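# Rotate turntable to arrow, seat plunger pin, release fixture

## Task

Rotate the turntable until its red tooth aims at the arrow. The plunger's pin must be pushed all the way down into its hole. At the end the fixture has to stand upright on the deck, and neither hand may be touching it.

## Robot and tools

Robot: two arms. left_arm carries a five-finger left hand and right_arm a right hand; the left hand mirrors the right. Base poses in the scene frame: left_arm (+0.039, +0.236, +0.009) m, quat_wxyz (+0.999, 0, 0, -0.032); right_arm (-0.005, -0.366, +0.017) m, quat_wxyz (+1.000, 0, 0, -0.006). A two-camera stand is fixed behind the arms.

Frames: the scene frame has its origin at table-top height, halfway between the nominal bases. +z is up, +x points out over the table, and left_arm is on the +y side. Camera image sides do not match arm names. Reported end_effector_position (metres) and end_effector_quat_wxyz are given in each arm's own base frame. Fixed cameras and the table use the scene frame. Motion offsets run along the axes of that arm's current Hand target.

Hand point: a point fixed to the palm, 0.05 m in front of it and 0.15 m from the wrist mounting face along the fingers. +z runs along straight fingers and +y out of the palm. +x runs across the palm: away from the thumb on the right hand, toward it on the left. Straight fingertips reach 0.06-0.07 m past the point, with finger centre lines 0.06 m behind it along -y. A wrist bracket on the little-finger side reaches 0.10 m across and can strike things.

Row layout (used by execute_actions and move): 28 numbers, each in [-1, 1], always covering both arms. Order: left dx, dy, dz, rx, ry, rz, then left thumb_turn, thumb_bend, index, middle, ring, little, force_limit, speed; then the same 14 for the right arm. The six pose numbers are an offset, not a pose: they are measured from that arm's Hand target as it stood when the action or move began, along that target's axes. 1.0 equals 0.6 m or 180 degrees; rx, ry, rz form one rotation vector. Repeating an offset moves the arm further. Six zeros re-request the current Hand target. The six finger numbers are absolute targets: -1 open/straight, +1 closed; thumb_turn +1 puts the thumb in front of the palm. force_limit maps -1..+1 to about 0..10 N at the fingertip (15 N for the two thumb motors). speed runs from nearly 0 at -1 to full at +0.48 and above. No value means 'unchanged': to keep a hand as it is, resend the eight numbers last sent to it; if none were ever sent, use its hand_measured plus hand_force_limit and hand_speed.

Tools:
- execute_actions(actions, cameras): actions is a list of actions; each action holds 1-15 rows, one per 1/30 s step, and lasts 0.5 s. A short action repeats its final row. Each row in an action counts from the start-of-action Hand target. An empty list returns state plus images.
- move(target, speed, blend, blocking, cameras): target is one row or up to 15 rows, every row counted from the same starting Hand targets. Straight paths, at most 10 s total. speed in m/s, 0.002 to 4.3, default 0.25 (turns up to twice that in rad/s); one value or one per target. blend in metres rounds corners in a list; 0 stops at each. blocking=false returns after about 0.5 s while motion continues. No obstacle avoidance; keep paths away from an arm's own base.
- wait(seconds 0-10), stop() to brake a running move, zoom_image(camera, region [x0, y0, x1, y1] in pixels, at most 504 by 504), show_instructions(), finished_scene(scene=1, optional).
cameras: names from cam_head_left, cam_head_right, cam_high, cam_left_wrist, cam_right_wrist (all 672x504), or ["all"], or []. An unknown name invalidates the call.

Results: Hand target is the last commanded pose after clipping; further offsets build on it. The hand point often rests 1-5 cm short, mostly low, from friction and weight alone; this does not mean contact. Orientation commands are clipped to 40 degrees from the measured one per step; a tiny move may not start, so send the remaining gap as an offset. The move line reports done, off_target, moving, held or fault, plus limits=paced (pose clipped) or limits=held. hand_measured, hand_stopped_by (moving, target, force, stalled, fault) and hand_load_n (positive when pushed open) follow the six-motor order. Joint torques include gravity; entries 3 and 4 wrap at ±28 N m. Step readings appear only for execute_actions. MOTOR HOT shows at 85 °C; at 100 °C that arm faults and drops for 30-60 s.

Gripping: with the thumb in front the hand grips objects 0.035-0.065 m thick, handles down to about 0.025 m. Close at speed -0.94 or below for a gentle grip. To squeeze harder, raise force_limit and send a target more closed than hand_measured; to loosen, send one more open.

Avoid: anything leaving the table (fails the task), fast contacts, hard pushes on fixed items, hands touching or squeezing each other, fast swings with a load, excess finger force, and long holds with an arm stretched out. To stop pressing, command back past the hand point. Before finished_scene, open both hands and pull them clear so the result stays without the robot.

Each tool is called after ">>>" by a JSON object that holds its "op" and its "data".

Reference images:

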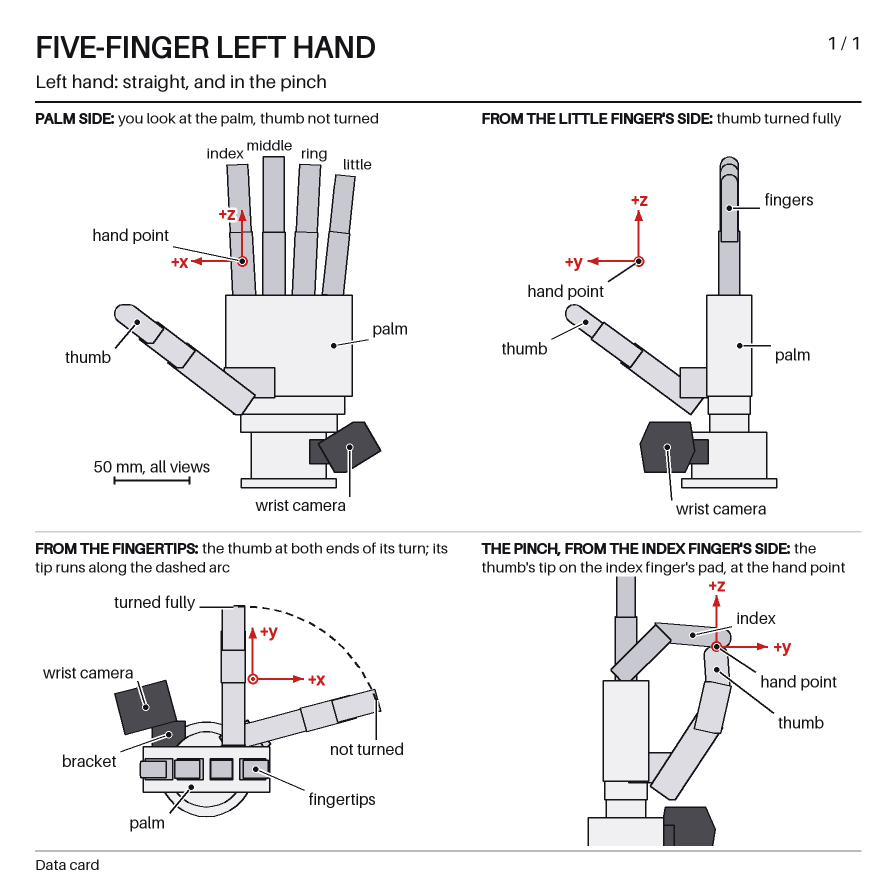

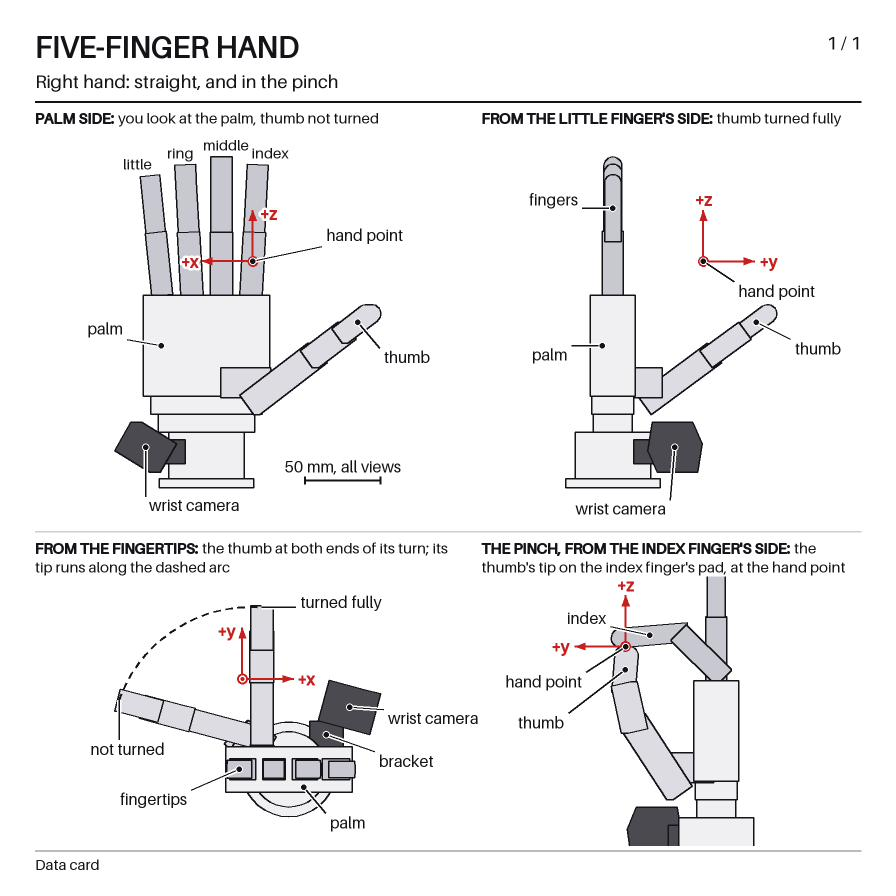

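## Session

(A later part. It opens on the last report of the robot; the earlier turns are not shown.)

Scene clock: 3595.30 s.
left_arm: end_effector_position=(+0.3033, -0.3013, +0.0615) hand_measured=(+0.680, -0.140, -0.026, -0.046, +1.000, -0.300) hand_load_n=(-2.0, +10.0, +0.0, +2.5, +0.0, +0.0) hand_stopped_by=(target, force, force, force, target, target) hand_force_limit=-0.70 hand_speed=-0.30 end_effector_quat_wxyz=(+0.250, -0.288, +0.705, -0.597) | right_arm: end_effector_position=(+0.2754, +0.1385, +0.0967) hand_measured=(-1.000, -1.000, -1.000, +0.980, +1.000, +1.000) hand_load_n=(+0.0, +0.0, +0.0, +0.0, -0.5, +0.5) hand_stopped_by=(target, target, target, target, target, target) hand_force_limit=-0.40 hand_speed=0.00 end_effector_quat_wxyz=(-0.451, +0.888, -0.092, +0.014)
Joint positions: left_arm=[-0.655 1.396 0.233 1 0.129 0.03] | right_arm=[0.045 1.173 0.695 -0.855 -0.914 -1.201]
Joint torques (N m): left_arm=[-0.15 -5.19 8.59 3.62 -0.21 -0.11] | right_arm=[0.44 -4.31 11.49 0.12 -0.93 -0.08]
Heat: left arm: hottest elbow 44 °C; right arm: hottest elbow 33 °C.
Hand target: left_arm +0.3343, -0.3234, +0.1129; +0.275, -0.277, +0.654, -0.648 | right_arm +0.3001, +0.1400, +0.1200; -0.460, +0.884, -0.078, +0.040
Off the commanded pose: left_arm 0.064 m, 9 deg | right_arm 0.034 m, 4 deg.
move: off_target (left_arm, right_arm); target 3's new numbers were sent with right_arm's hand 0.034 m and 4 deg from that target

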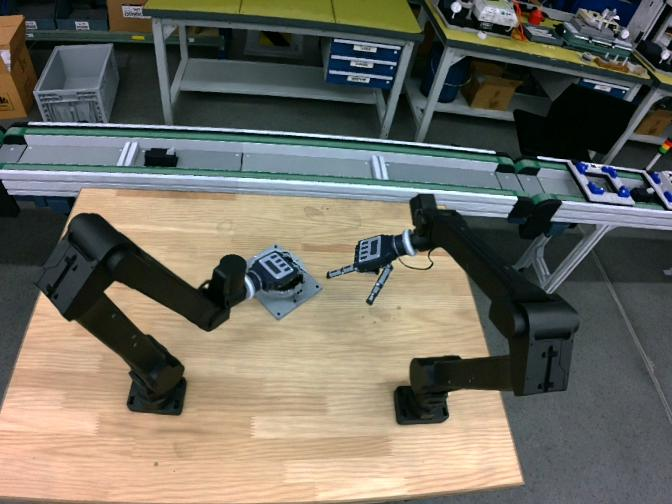

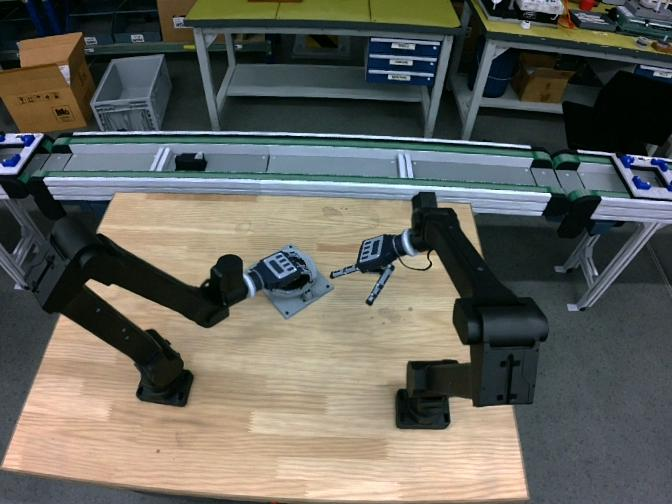

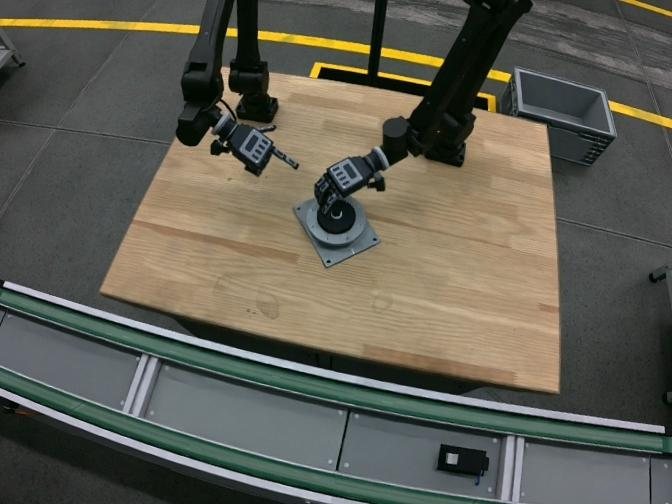

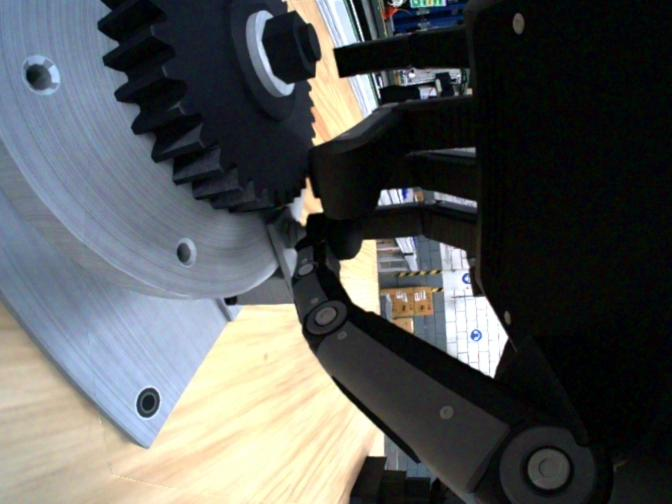

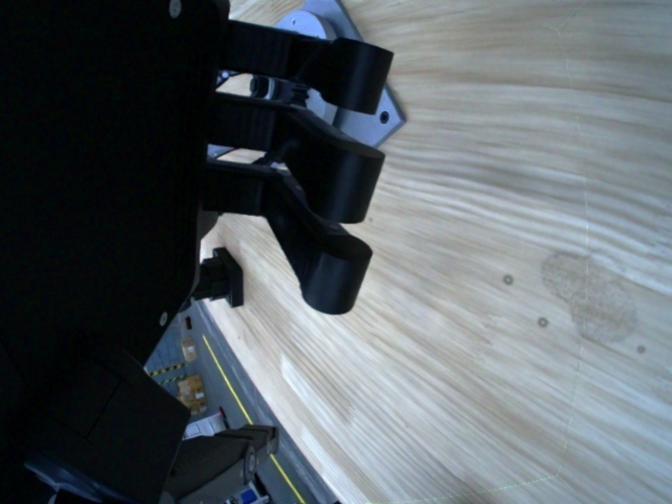

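>>> {"op": "move", "data": {"target": [0,0,0,0,0,0,0.68,0.36,0.46,-0.35,1,-0.3,-0.7,-0.3,0.1097,-0.0227,0.0905,0,0,0,-1,-1,-1,0.98,1,1,-0.4,0], "speed": 0.12, "cameras": ["all"]}}

>>> {"op": "zoom_image", "data": {"camera": "cam_high", "region": [270, 140, 390, 270]}}

>>> {"op": "zoom_image", "data": {"camera": "cam_head_left", "region": [240, 230, 340, 330]}}

Scene clock: 3615.20 s.
left_arm: end_effector_position=(+0.3032, -0.3013, +0.0609) hand_measured=(+0.680, -0.138, -0.026, -0.350, +1.000, -0.300) hand_load_n=(-0.5, +6.5, +0.0, +0.0, +0.0, +0.0) hand_stopped_by=(target, force, force, target, target, target) hand_force_limit=-0.70 hand_speed=-0.30 end_effector_quat_wxyz=(+0.250, -0.289, +0.705, -0.597) | right_arm: end_effector_position=(+0.3479, +0.1684, +0.0778) hand_measured=(-1.000, -1.000, -1.000, +0.980, +1.000, +1.000) hand_load_n=(+0.0, +0.0, +0.0, +0.0, +0.0, +0.0) hand_stopped_by=(target, target, target, target, target, target) hand_force_limit=-0.40 hand_speed=0.00 end_effector_quat_wxyz=(-0.452, +0.887, -0.096, +0.012)
Joint positions: left_arm=[-0.655 1.398 0.233 1 0.129 0.029] | right_arm=[0.116 1.398 0.828 -0.674 -0.896 -1.08]
Joint torques (N m): left_arm=[-0.15 -5.36 8.58 3.63 -0.18 -0.11] | right_arm=[1.79 -7.59 10.95 1.48 -0.33 0.12]
Heat: left arm: hottest elbow 44 °C; right arm: hottest elbow 35 °C.
Hand target: left_arm +0.3343, -0.3234, +0.1129; +0.275, -0.277, +0.654, -0.648 | right_arm +0.3740, +0.1801, +0.0999; -0.460, +0.884, -0.078, +0.040
Off the commanded pose: left_arm 0.064 m, 9 deg | right_arm 0.036 m, 4 deg.
move: off_target (left_arm, right_arm)

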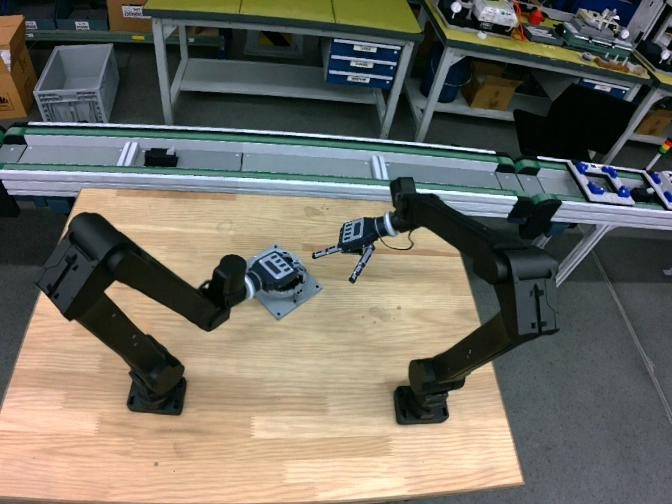

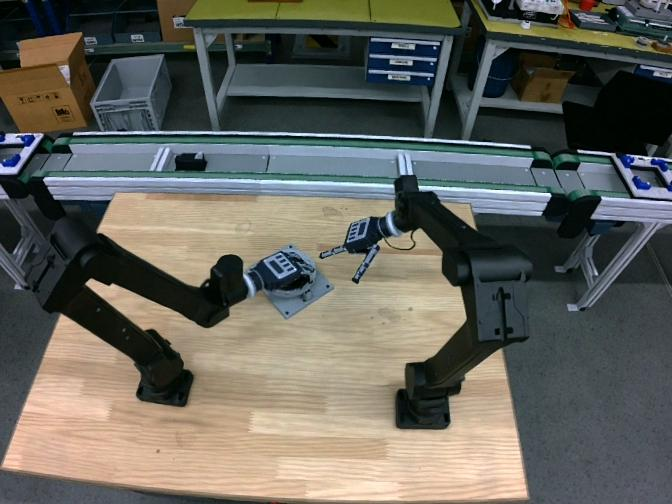

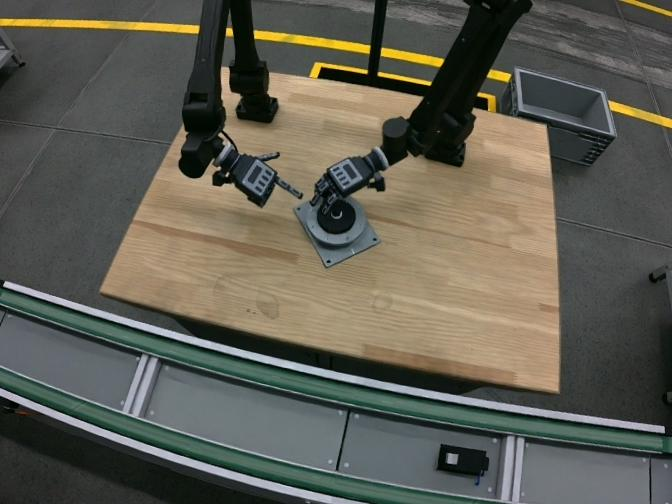

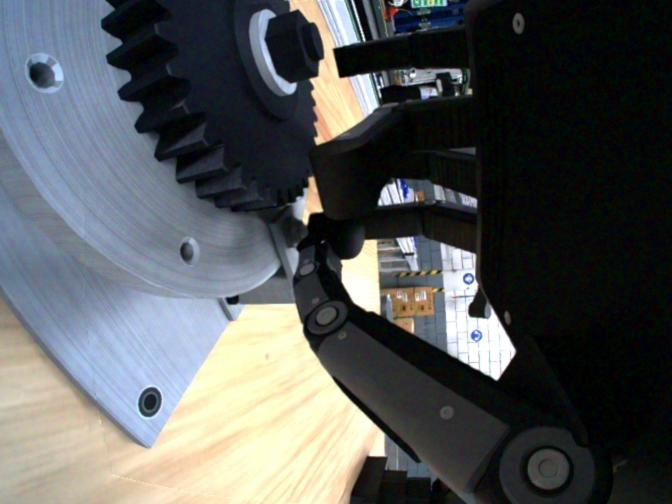

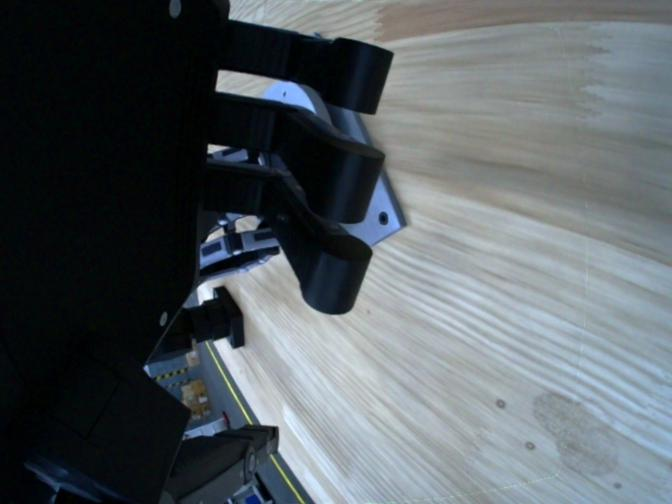

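Scaled by 3.877 from the camera's 672x504 image, which has a finer 960x720 frame.

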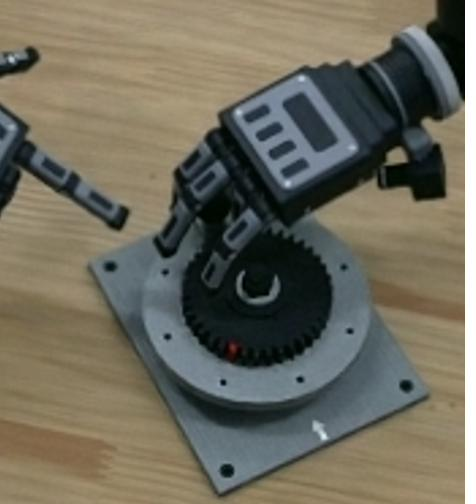

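Scaled by 5.040 from the camera's 672x504 image, which has a finer 960x720 frame.

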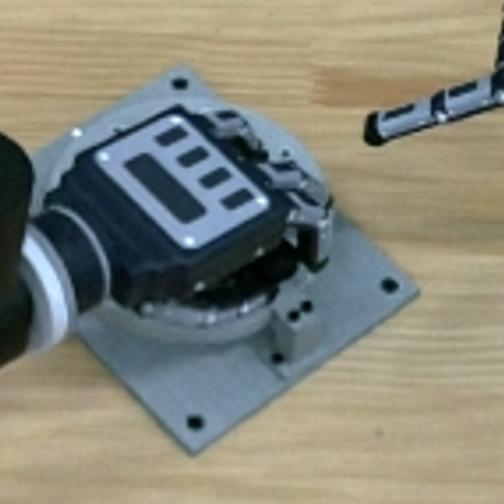

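>>> {"op": "move", "data": {"target": [0,0,0,0,0,0,0.68,0.36,0.46,-0.35,1,-0.3,-0.7,-0.3,-0.0053,-0.0108,0.1462,0,0,0,-1,-1,-1,0.98,1,1,-0.4,0], "speed": 0.1, "cameras": ["all"]}}

>>> {"op": "zoom_image", "data": {"camera": "cam_high", "region": [270, 140, 390, 270]}}

>>> {"op": "zoom_image", "data": {"camera": "cam_head_left", "region": [240, 230, 340, 330]}}

Scene clock: 3640.80 s.
left_arm: end_effector_position=(+0.3029, -0.3013, +0.0592) hand_measured=(+0.680, -0.136, -0.026, -0.350, +1.000, -0.300) hand_load_n=(-0.5, +5.5, +0.0, +0.0, +0.0, -1.5) hand_stopped_by=(target, force, force, target, target, target) hand_force_limit=-0.70 hand_speed=-0.30 end_effector_quat_wxyz=(+0.248, -0.293, +0.706, -0.596) | right_arm: end_effector_position=(+0.3763, +0.2368, +0.0446) hand_measured=(-1.000, -1.000, -1.000, +0.980, +1.000, +1.000) hand_load_n=(+0.0, +0.0, -0.5, +0.0, +0.0, +0.0) hand_stopped_by=(target, target, target, target, target, target) hand_force_limit=-0.40 hand_speed=0.00 end_effector_quat_wxyz=(-0.450, +0.888, -0.091, +0.035)
Joint positions: left_arm=[-0.656 1.403 0.233 1 0.125 0.022] | right_arm=[0.283 1.513 0.828 -0.34 -0.804 -0.846]
Joint torques (N m): left_arm=[-0.15 -5.6 8.57 3.64 -0.07 -0.05] | right_arm=[3.08 -8.41 8.4 1.68 -0.41 0.13]
Heat: left arm: hottest elbow 44 °C; right arm: hottest elbow 39 °C.
Hand target: left_arm +0.3343, -0.3234, +0.1129; +0.275, -0.277, +0.654, -0.648 | right_arm +0.3839, +0.2551, +0.0549; -0.460, +0.884, -0.078, +0.040
Off the commanded pose: left_arm 0.066 m, 9 deg | right_arm 0.022 m, 2 deg.
move: off_target (left_arm, right_arm)

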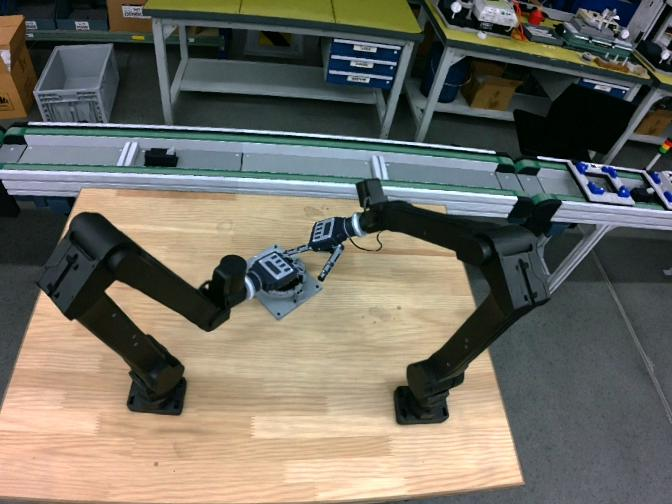

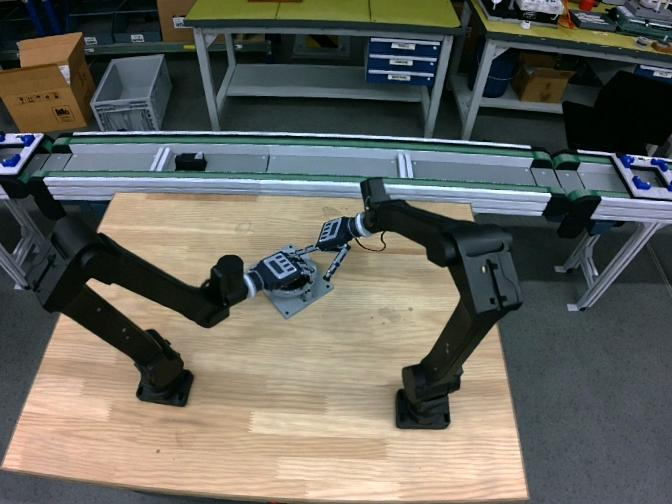

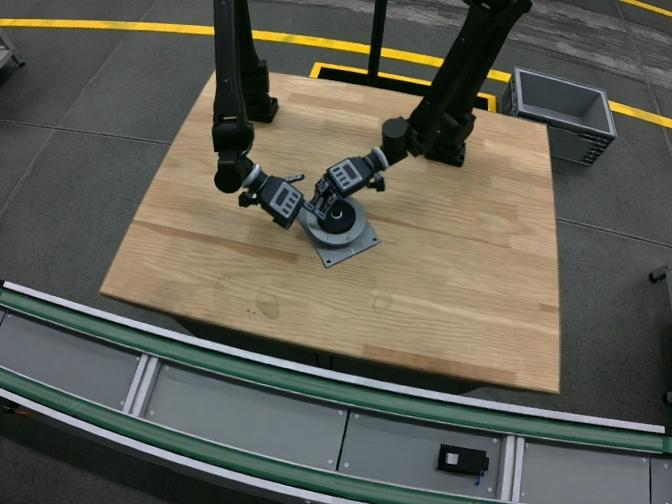

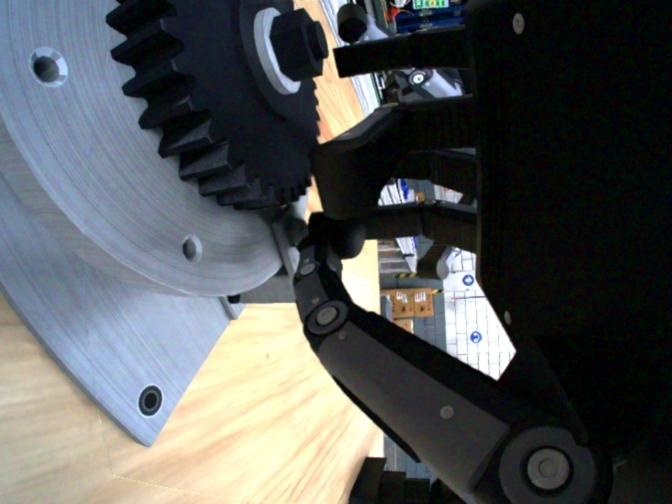

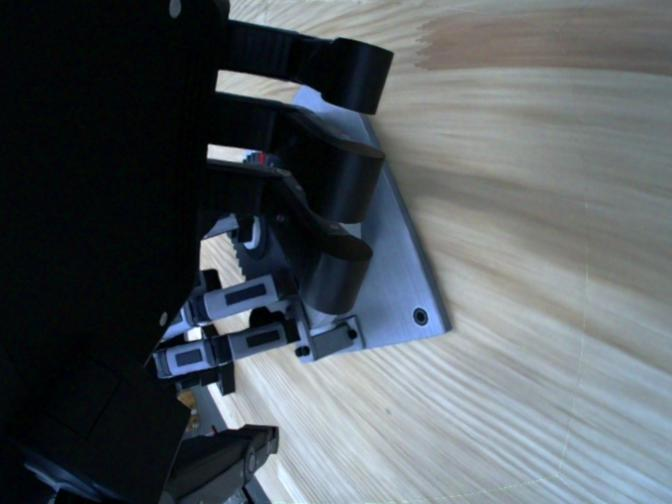

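Scaled by 3.877 from the camera's 672x504 image, which has a finer 960x720 frame.

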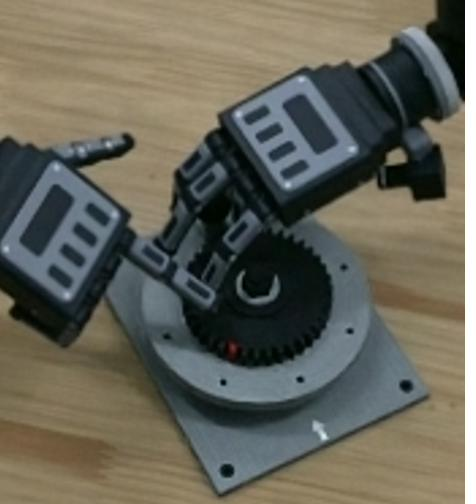

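Scaled by 5.040 from the camera's 672x504 image, which has a finer 960x720 frame.

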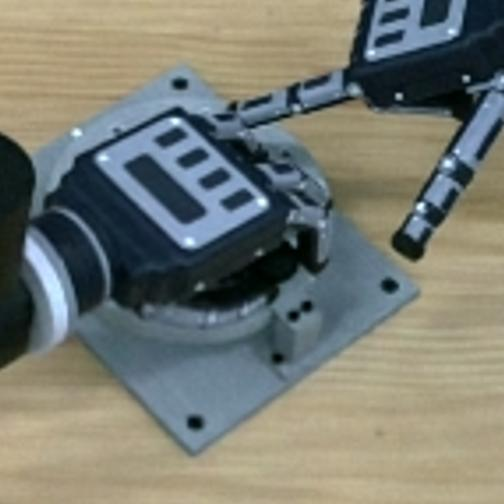

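>>> {"op": "move", "data": {"target": [0,0,0,0,0,0,0.68,0.36,0.46,-0.35,1,-0.3,-0.7,-0.3,0.02,-0.01,-0.06,0,0,0,-1,-1,-1,0.98,1,1,-0.4,0], "speed": 0.08, "cameras": ["cam_high","cam_left_wrist"]}}

>>> {"op": "zoom_image", "data": {"camera": "cam_high", "region": [270, 140, 390, 270]}}

Scene clock: 3659.53 s.
left_arm: end_effector_position=(+0.3012, -0.3032, +0.0596) hand_measured=(+0.680, -0.136, -0.026, -0.350, +1.000, -0.300) hand_load_n=(+0.0, +6.0, +0.0, +0.0, +0.0, +0.0) hand_stopped_by=(target, force, force, target, target, target) hand_force_limit=-0.70 hand_speed=-0.30 end_effector_quat_wxyz=(+0.246, -0.290, +0.706, -0.597) | right_arm: end_effector_position=(+0.3688, +0.2212, +0.0536) hand_measured=(-1.000, -1.000, -1.000, +0.980, +1.000, +1.000) hand_load_n=(-0.5, +0.0, +0.0, +0.0, +0.0, +0.0) hand_stopped_by=(target, target, target, target, target, target) hand_force_limit=-0.40 hand_speed=0.00 end_effector_quat_wxyz=(-0.445, +0.890, -0.095, +0.014)
Joint positions: left_arm=[-0.661 1.403 0.233 1.002 0.128 0.022] | right_arm=[0.248 1.496 0.85 -0.463 -0.832 -0.904]
Joint torques (N m): left_arm=[-0.09 -5.6 8.54 3.59 -0.19 -0.06] | right_arm=[0.91 -9.99 10.26 0.43 -0.82 -0.1]
Heat: left arm: hottest elbow 43 °C; right arm: hottest elbow 39 °C.
Hand target: left_arm +0.3343, -0.3234, +0.1129; +0.275, -0.277, +0.654, -0.648 | right_arm +0.3912, +0.2274, +0.0805; -0.460, +0.884, -0.078, +0.040
Off the commanded pose: left_arm 0.066 m, 9 deg | right_arm 0.036 m, 4 deg.
move: off_target (left_arm, right_arm)
Images, in order (width x height): cam_high 672x504, cam_left_wrist 672x504.

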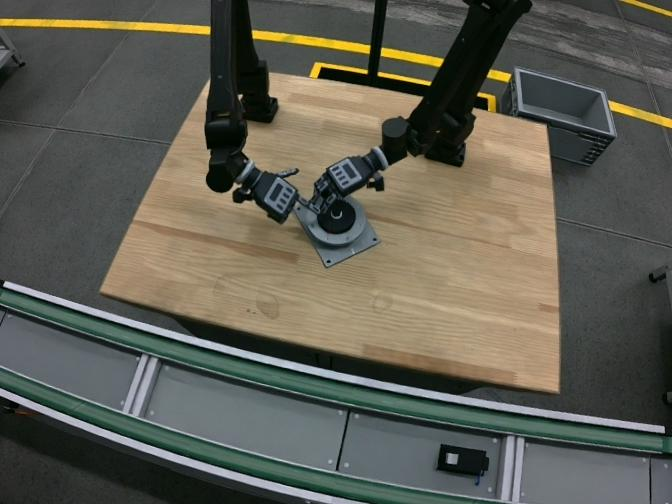

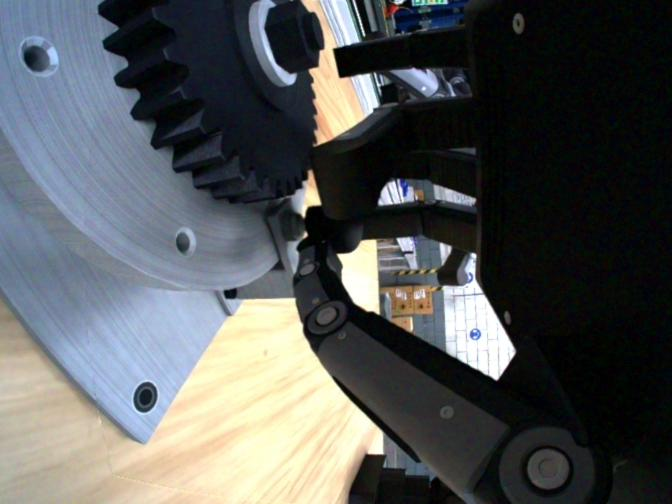

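Scaled by 3.877 from the camera's 672x504 image, which has a finer 960x720 frame.

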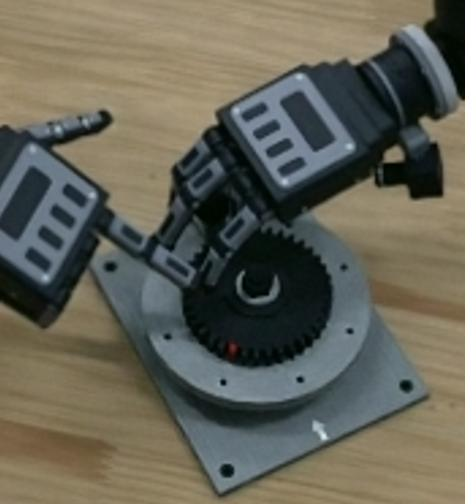

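>>> {"op": "move", "data": {"target": [0,0,0,0,0,0,0.68,0.36,0.5,-0.35,1,-0.15,0.2,-0.9,0.04,0,-0.05,0,0,0,-1,-1,-1,0.98,1,1,-0.4,0], "speed": 0.1, "cameras": ["cam_high","cam_left_wrist"]}}

>>> {"op": "zoom_image", "data": {"camera": "cam_high", "region": [270, 140, 390, 270]}}

>>> {"op": "zoom_image", "data": {"camera": "cam_left_wrist", "region": [220, 150, 420, 300]}}

Scene clock: 3687.13 s.
left_arm: end_effector_position=(+0.3017, -0.3036, +0.0603) hand_measured=(+0.680, -0.136, +0.008, -0.350, +1.000, -0.150) hand_load_n=(+0.0, +8.5, +6.0, +0.0, +0.0, +0.0) hand_stopped_by=(target, force, force, target, target, target) hand_force_limit=0.20 hand_speed=-0.90 end_effector_quat_wxyz=(+0.246, -0.290, +0.706, -0.598) | right_arm: end_effector_position=(+0.3876, +0.1935, +0.0747) hand_measured=(-1.000, -1.000, -1.000, +0.980, +1.000, +1.000) hand_load_n=(-0.5, +0.0, +0.0, +0.0, +0.0, +0.0) hand_stopped_by=(target, target, target, target, target, target) hand_force_limit=-0.40 hand_speed=0.00 end_effector_quat_wxyz=(-0.448, +0.889, -0.094, +0.018)
Joint positions: left_arm=[-0.661 1.403 0.235 1.002 0.128 0.022] | right_arm=[0.169 1.496 0.922 -0.604 -0.867 -1.007]
Joint torques (N m): left_arm=[-0.15 -5.6 8.55 3.6 -0.19 -0.06] | right_arm=[0.79 -9.11 10.96 0.32 -0.86 -0.1]
Heat: left arm: hottest elbow 43 °C; right arm: hottest elbow 41 °C.
Hand target: left_arm +0.3343, -0.3234, +0.1129; +0.275, -0.277, +0.654, -0.648 | right_arm +0.4106, +0.1990, +0.0976; -0.460, +0.884, -0.078, +0.040
Off the commanded pose: left_arm 0.065 m, 9 deg | right_arm 0.033 m, 4 deg.
move: off_target (left_arm, right_arm)
Images, in order (width x height): cam_high 672x504, cam_left_wrist 672x504.

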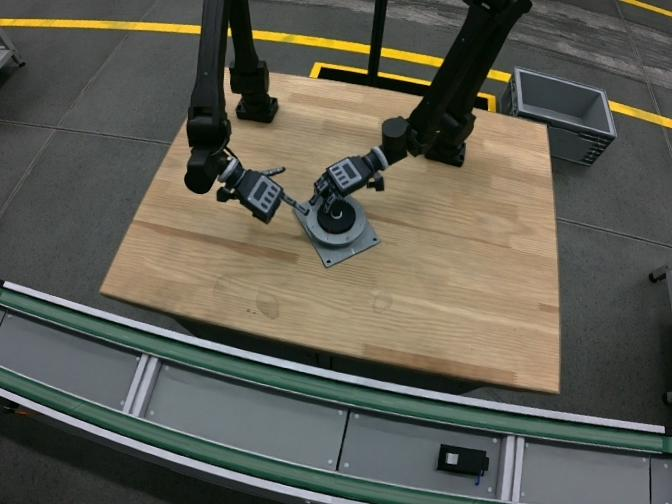

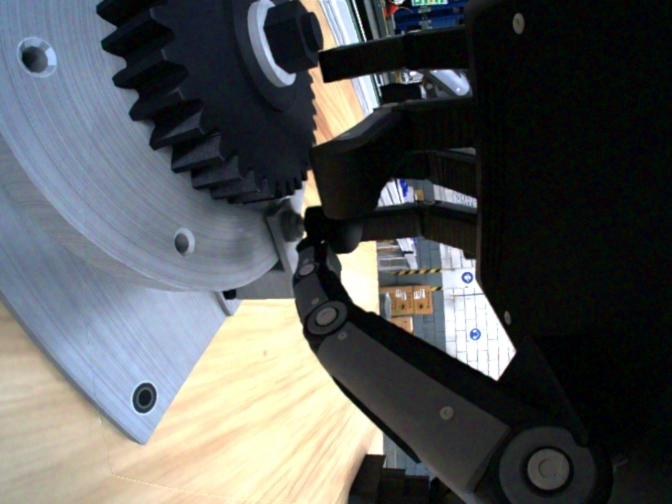

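Scaled by 3.877 from the camera's 672x504 image, which has a finer 960x720 frame.

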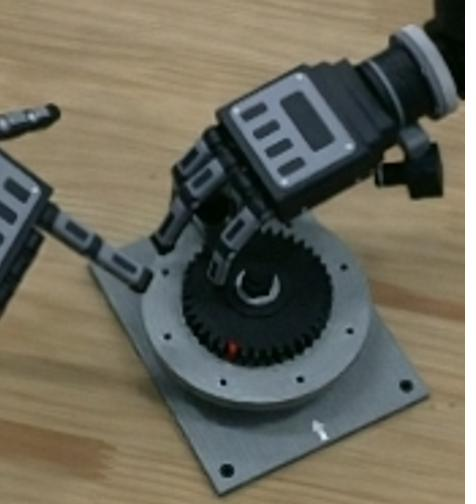

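Scaled by 2.520 from the camera's 672x504 image, which has a finer 960x720 frame.

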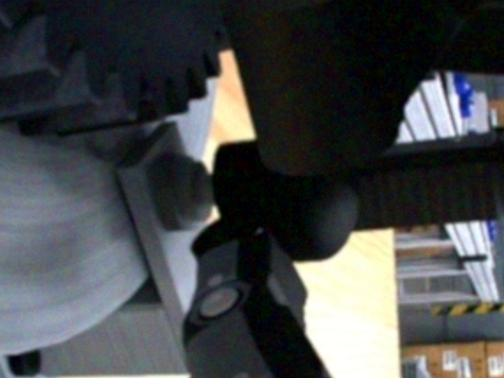

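>>> {"op": "move", "data": {"target": [0,0,0,0,0,0,0.68,0.36,0.5,-0.35,1,-0.15,0.2,-0.9,-0.0277,0.0747,0.0607,0,0,0,-1,-1,-1,0.98,1,1,-0.4,0], "speed": 0.12, "cameras": ["cam_high","cam_head_left","cam_head_right"]}}

>>> {"op": "zoom_image", "data": {"camera": "cam_high", "region": [270, 140, 390, 270]}}

>>> {"op": "zoom_image", "data": {"camera": "cam_head_left", "region": [240, 230, 340, 330]}}

Scene clock: 3747.07 s.
left_arm: end_effector_position=(+0.3017, -0.3036, +0.0603) hand_measured=(+0.680, -0.136, +0.008, -0.350, +1.000, -0.150) hand_load_n=(+0.0, +8.0, +6.0, +0.0, +0.0, +0.0) hand_stopped_by=(target, force, force, target, target, target) hand_force_limit=0.20 hand_speed=-0.90 end_effector_quat_wxyz=(+0.246, -0.290, +0.706, -0.598) | right_arm: end_effector_position=(+0.3926, +0.1946, +0.0340) hand_measured=(-1.000, -1.000, -1.000, +0.980, +1.000, +1.000) hand_load_n=(+0.0, +0.0, +0.0, +0.0, +0.0, +0.0) hand_stopped_by=(target, target, target, target, target, target) hand_force_limit=-0.40 hand_speed=0.00 end_effector_quat_wxyz=(-0.453, +0.886, -0.087, +0.035)
Joint positions: left_arm=[-0.661 1.403 0.235 1.002 0.128 0.022] | right_arm=[0.169 1.561 0.859 -0.434 -0.867 -1.001]
Joint torques (N m): left_arm=[-0.15 -5.54 8.54 3.6 -0.18 -0.06] | right_arm=[2.37 -9.7 6.11 1.72 -0.44 0.12]
Heat: left arm: hottest elbow 43 °C; right arm: hottest elbow 42 °C.
Hand target: left_arm +0.3343, -0.3234, +0.1129; +0.275, -0.277, +0.654, -0.648 | right_arm +0.3949, +0.2059, +0.0401; -0.460, +0.884, -0.078, +0.040
Off the commanded pose: left_arm 0.065 m, 9 deg | right_arm 0.013 m, 2 deg.
move: off_target (left_arm, right_arm)
Images, in order (width x height): cam_head_left 672x504, cam_head_right 672x504, cam_high 672x504.

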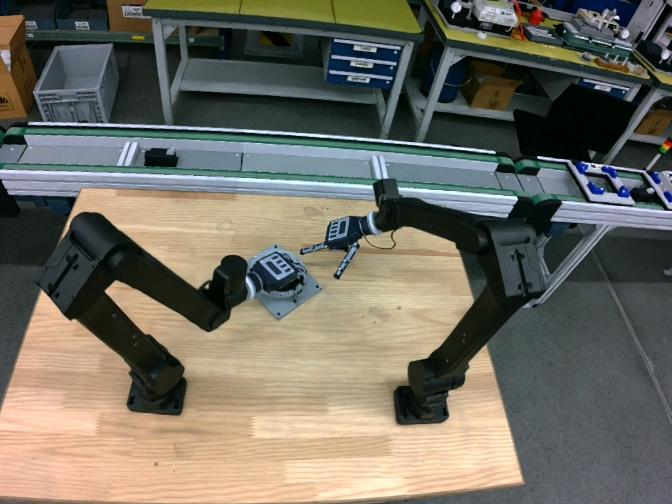

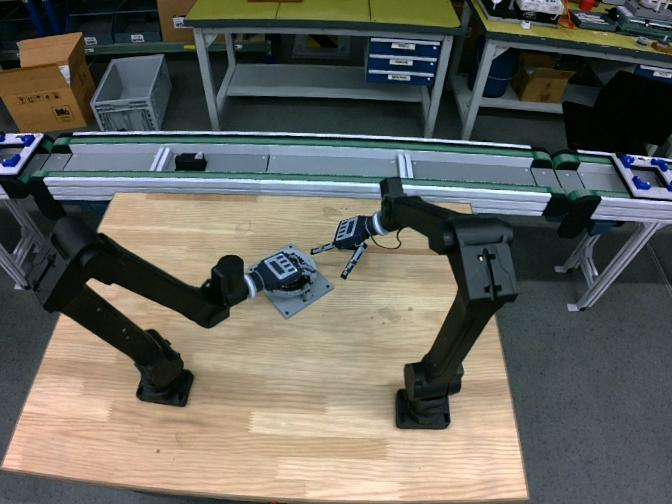

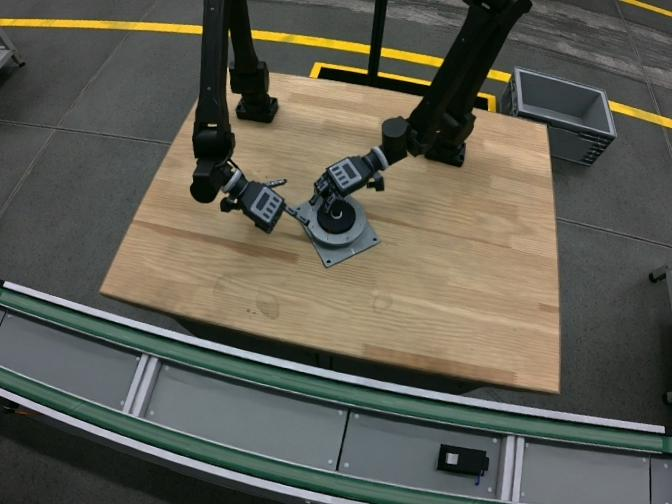

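Scaled by 3.877 from the camera's 672x504 image, which has a finer 960x720 frame.

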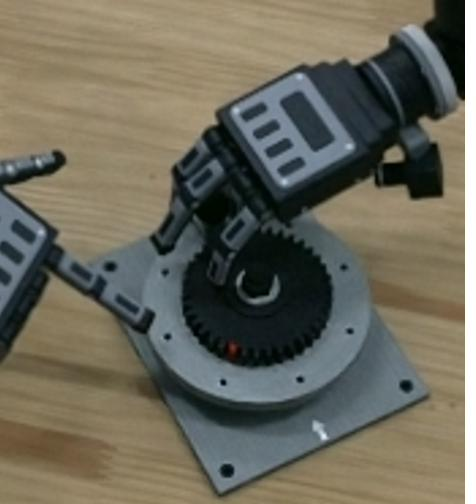

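Scaled by 5.040 from the camera's 672x504 image, which has a finer 960x720 frame.

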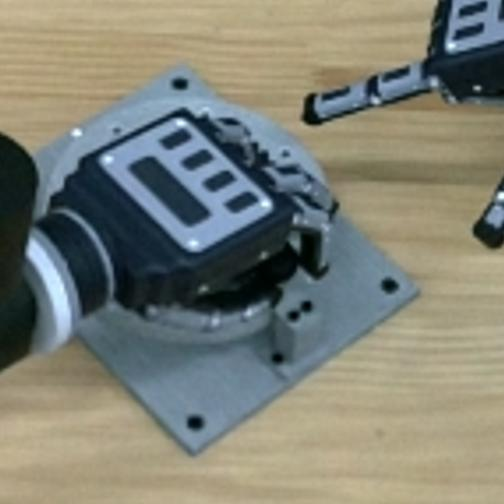

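>>> {"op": "move", "data": {"target": [0,0,0,0,0,0,0.68,0.36,0.5,-0.35,1,-0.15,0.2,-0.9,-0.0297,-0.0633,0.0671,-0.0556,0,0,-1,-1,-1,0.98,1,1,-0.4,0], "speed": 0.08, "cameras": ["cam_high","cam_head_left","cam_left_wrist","cam_right_wrist"]}}

>>> {"op": "zoom_image", "data": {"camera": "cam_high", "region": [270, 140, 390, 270]}}

>>> {"op": "zoom_image", "data": {"camera": "cam_head_left", "region": [240, 230, 340, 330]}}

Scene clock: 3787.87 s.
left_arm: end_effector_position=(+0.3016, -0.3036, +0.0596) hand_measured=(+0.680, -0.136, +0.008, -0.350, +1.000, -0.150) hand_load_n=(+0.0, +9.0, +5.5, +0.0, +0.0, +0.0) hand_stopped_by=(target, force, force, target, target, target) hand_force_limit=0.20 hand_speed=-0.90 end_effector_quat_wxyz=(+0.246, -0.290, +0.706, -0.597) | right_arm: end_effector_position=(+0.3799, +0.2202, +0.0284) hand_measured=(-1.000, -1.000, -1.000, +0.980, +1.000, +1.000) hand_load_n=(+0.0, +0.0, -4.0, +0.5, +0.5, +0.0) hand_stopped_by=(target, target, target, target, target, target) hand_force_limit=-0.40 hand_speed=0.00 end_effector_quat_wxyz=(-0.362, +0.925, -0.107, +0.036)
Joint positions: left_arm=[-0.661 1.404 0.235 1.002 0.128 0.022] | right_arm=[0.315 1.541 0.887 -0.481 -0.626 -0.882]
Joint torques (N m): left_arm=[-0.09 -5.77 8.54 3.6 -0.18 -0.05] | right_arm=[5.89 -8.59 10.96 0.79 -0.83 0.31]
Heat: left arm: hottest elbow 43 °C; right arm: hottest elbow 37 °C.
Hand target: left_arm +0.3343, -0.3234, +0.1129; +0.275, -0.277, +0.654, -0.648 | right_arm +0.3869, +0.2630, +0.0481; -0.381, +0.920, -0.081, +0.033
Off the commanded pose: left_arm 0.066 m, 9 deg | right_arm 0.048 m, 4 deg.
move: off_target (left_arm, right_arm)
Images, in order (width x height): cam_head_left 672x504, cam_high 672x504, cam_left_wrist 672x504, cam_right_wrist 672x504.

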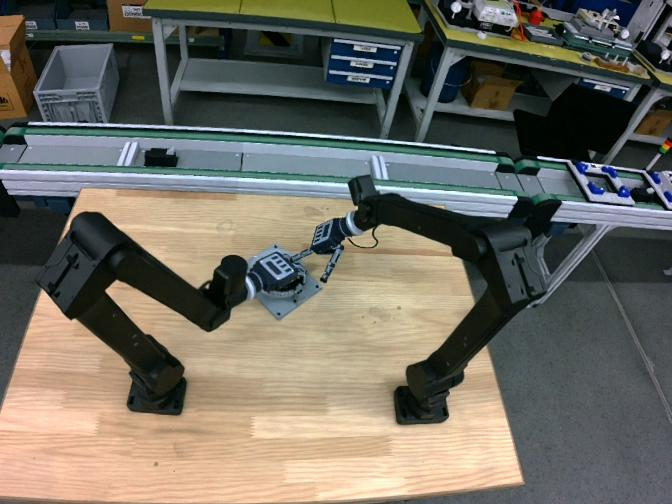

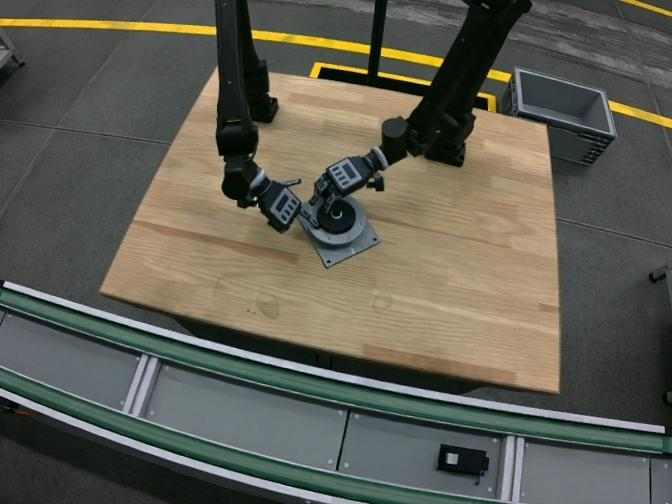

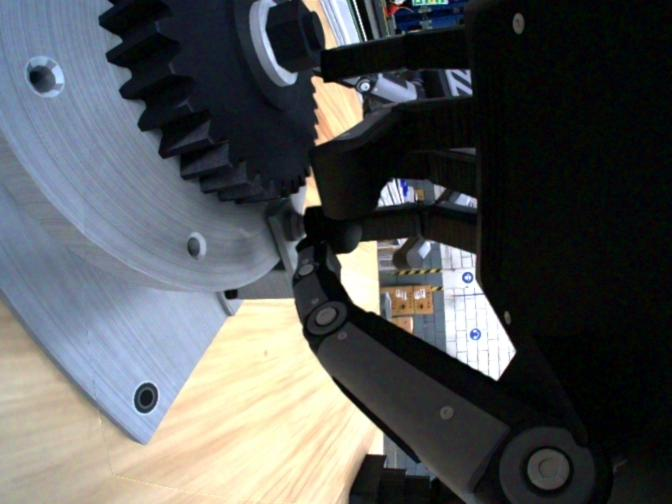

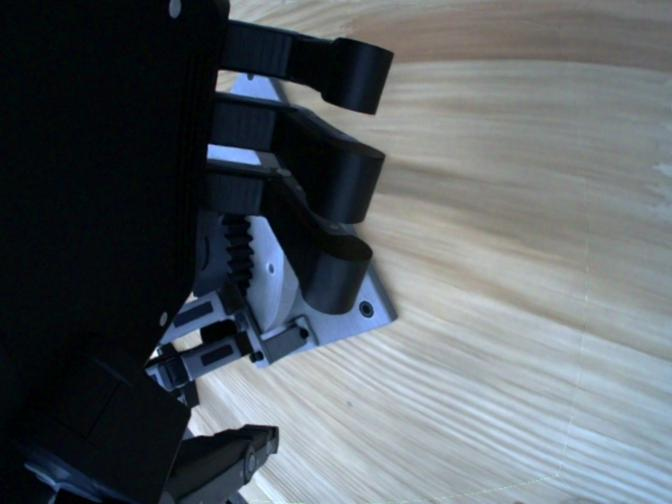

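Scaled by 3.877 from the camera's 672x504 image, which has a finer 960x720 frame.

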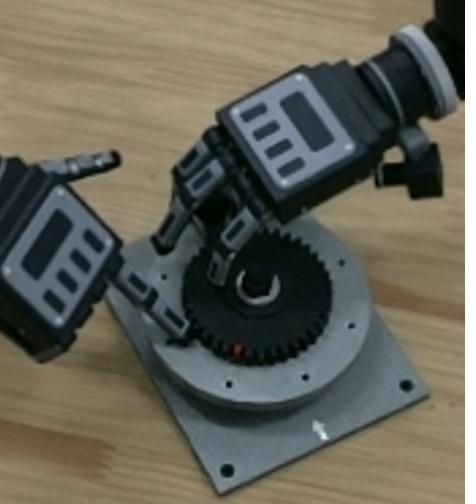

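Scaled by 5.040 from the camera's 672x504 image, which has a finer 960x720 frame.

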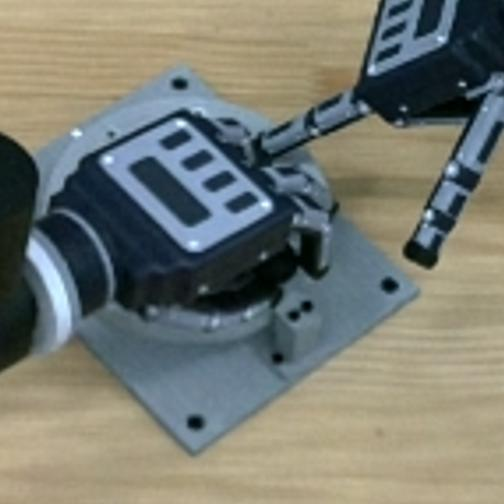

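>>> {"op": "move", "data": {"target": [0,0,0,0,0,0,0.68,0.36,0.5,-0.35,1,-0.15,0.2,-0.9,0.0235,-0.011,0.011,0,0,0,-1,-1,-1,0.98,1,1,-0.4,0], "speed": 0.06, "cameras": ["cam_high","cam_left_wrist"]}}

>>> {"op": "zoom_image", "data": {"camera": "cam_high", "region": [270, 140, 390, 270]}}

Scene clock: 3826.57 s.
left_arm: end_effector_position=(+0.3016, -0.3036, +0.0596) hand_measured=(+0.680, -0.136, +0.008, -0.350, +1.000, -0.150) hand_load_n=(+0.0, +9.0, +5.5, -0.5, +0.0, +0.0) hand_stopped_by=(target, force, force, target, target, target) hand_force_limit=0.20 hand_speed=-0.90 end_effector_quat_wxyz=(+0.246, -0.290, +0.706, -0.597) | right_arm: end_effector_position=(+0.3812, +0.2203, +0.0295) hand_measured=(-1.000, -1.000, -1.000, +0.980, +1.000, +1.000) hand_load_n=(+0.0, +0.0, -6.0, +0.0, +0.0, +0.0) hand_stopped_by=(target, target, target, target, target, target) hand_force_limit=-0.40 hand_speed=0.00 end_effector_quat_wxyz=(-0.358, +0.927, -0.110, +0.028)
Joint positions: left_arm=[-0.661 1.404 0.235 1.002 0.128 0.022] | right_arm=[0.315 1.551 0.906 -0.51 -0.624 -0.882]
Joint torques (N m): left_arm=[-0.15 -5.83 8.51 3.59 -0.19 -0.06] | right_arm=[5.95 -7.06 12.89 1.62 -0.88 0.32]
Heat: left arm: hottest elbow 43 °C; right arm: hottest elbow 37 °C.
Hand target: left_arm +0.3343, -0.3234, +0.1129; +0.275, -0.277, +0.654, -0.648 | right_arm +0.4024, +0.2697, +0.0481; -0.381, +0.920, -0.081, +0.033
Off the commanded pose: left_arm 0.066 m, 9 deg | right_arm 0.057 m, 4 deg.
move: off_target (left_arm, right_arm)
Images, in order (width x height): cam_high 672x504, cam_left_wrist 672x504.

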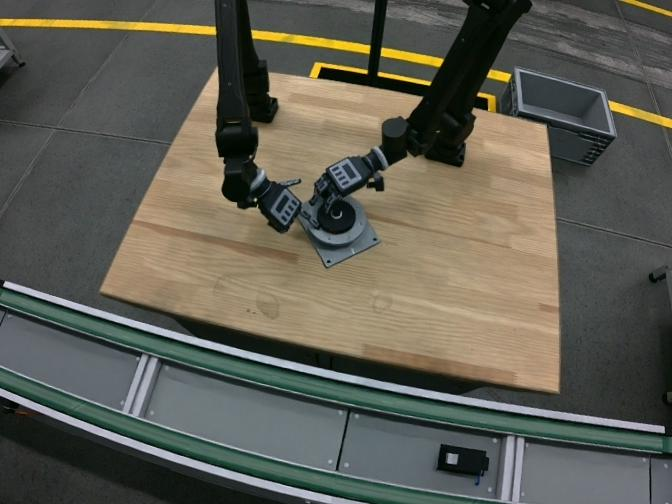

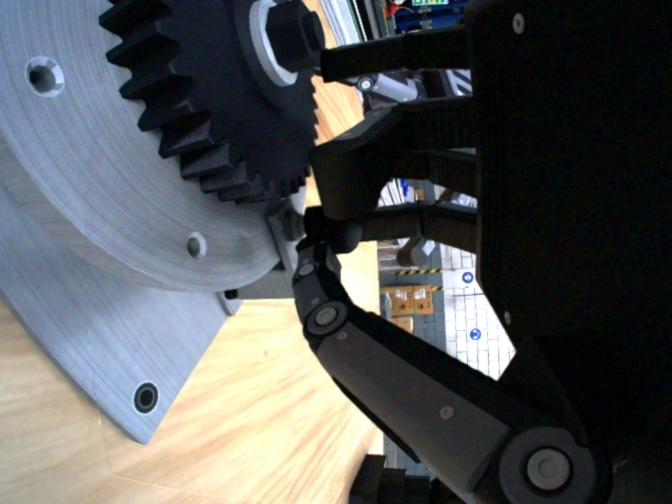

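Scaled by 3.877 from the camera's 672x504 image, which has a finer 960x720 frame.

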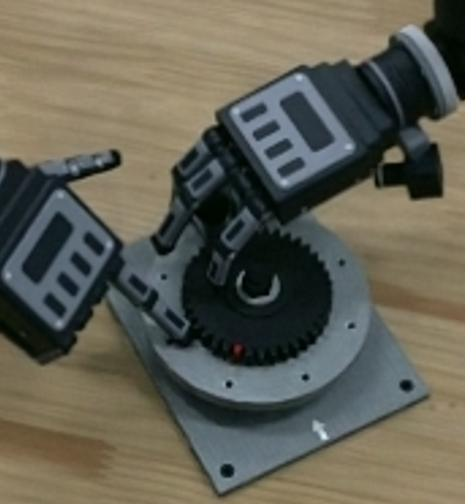

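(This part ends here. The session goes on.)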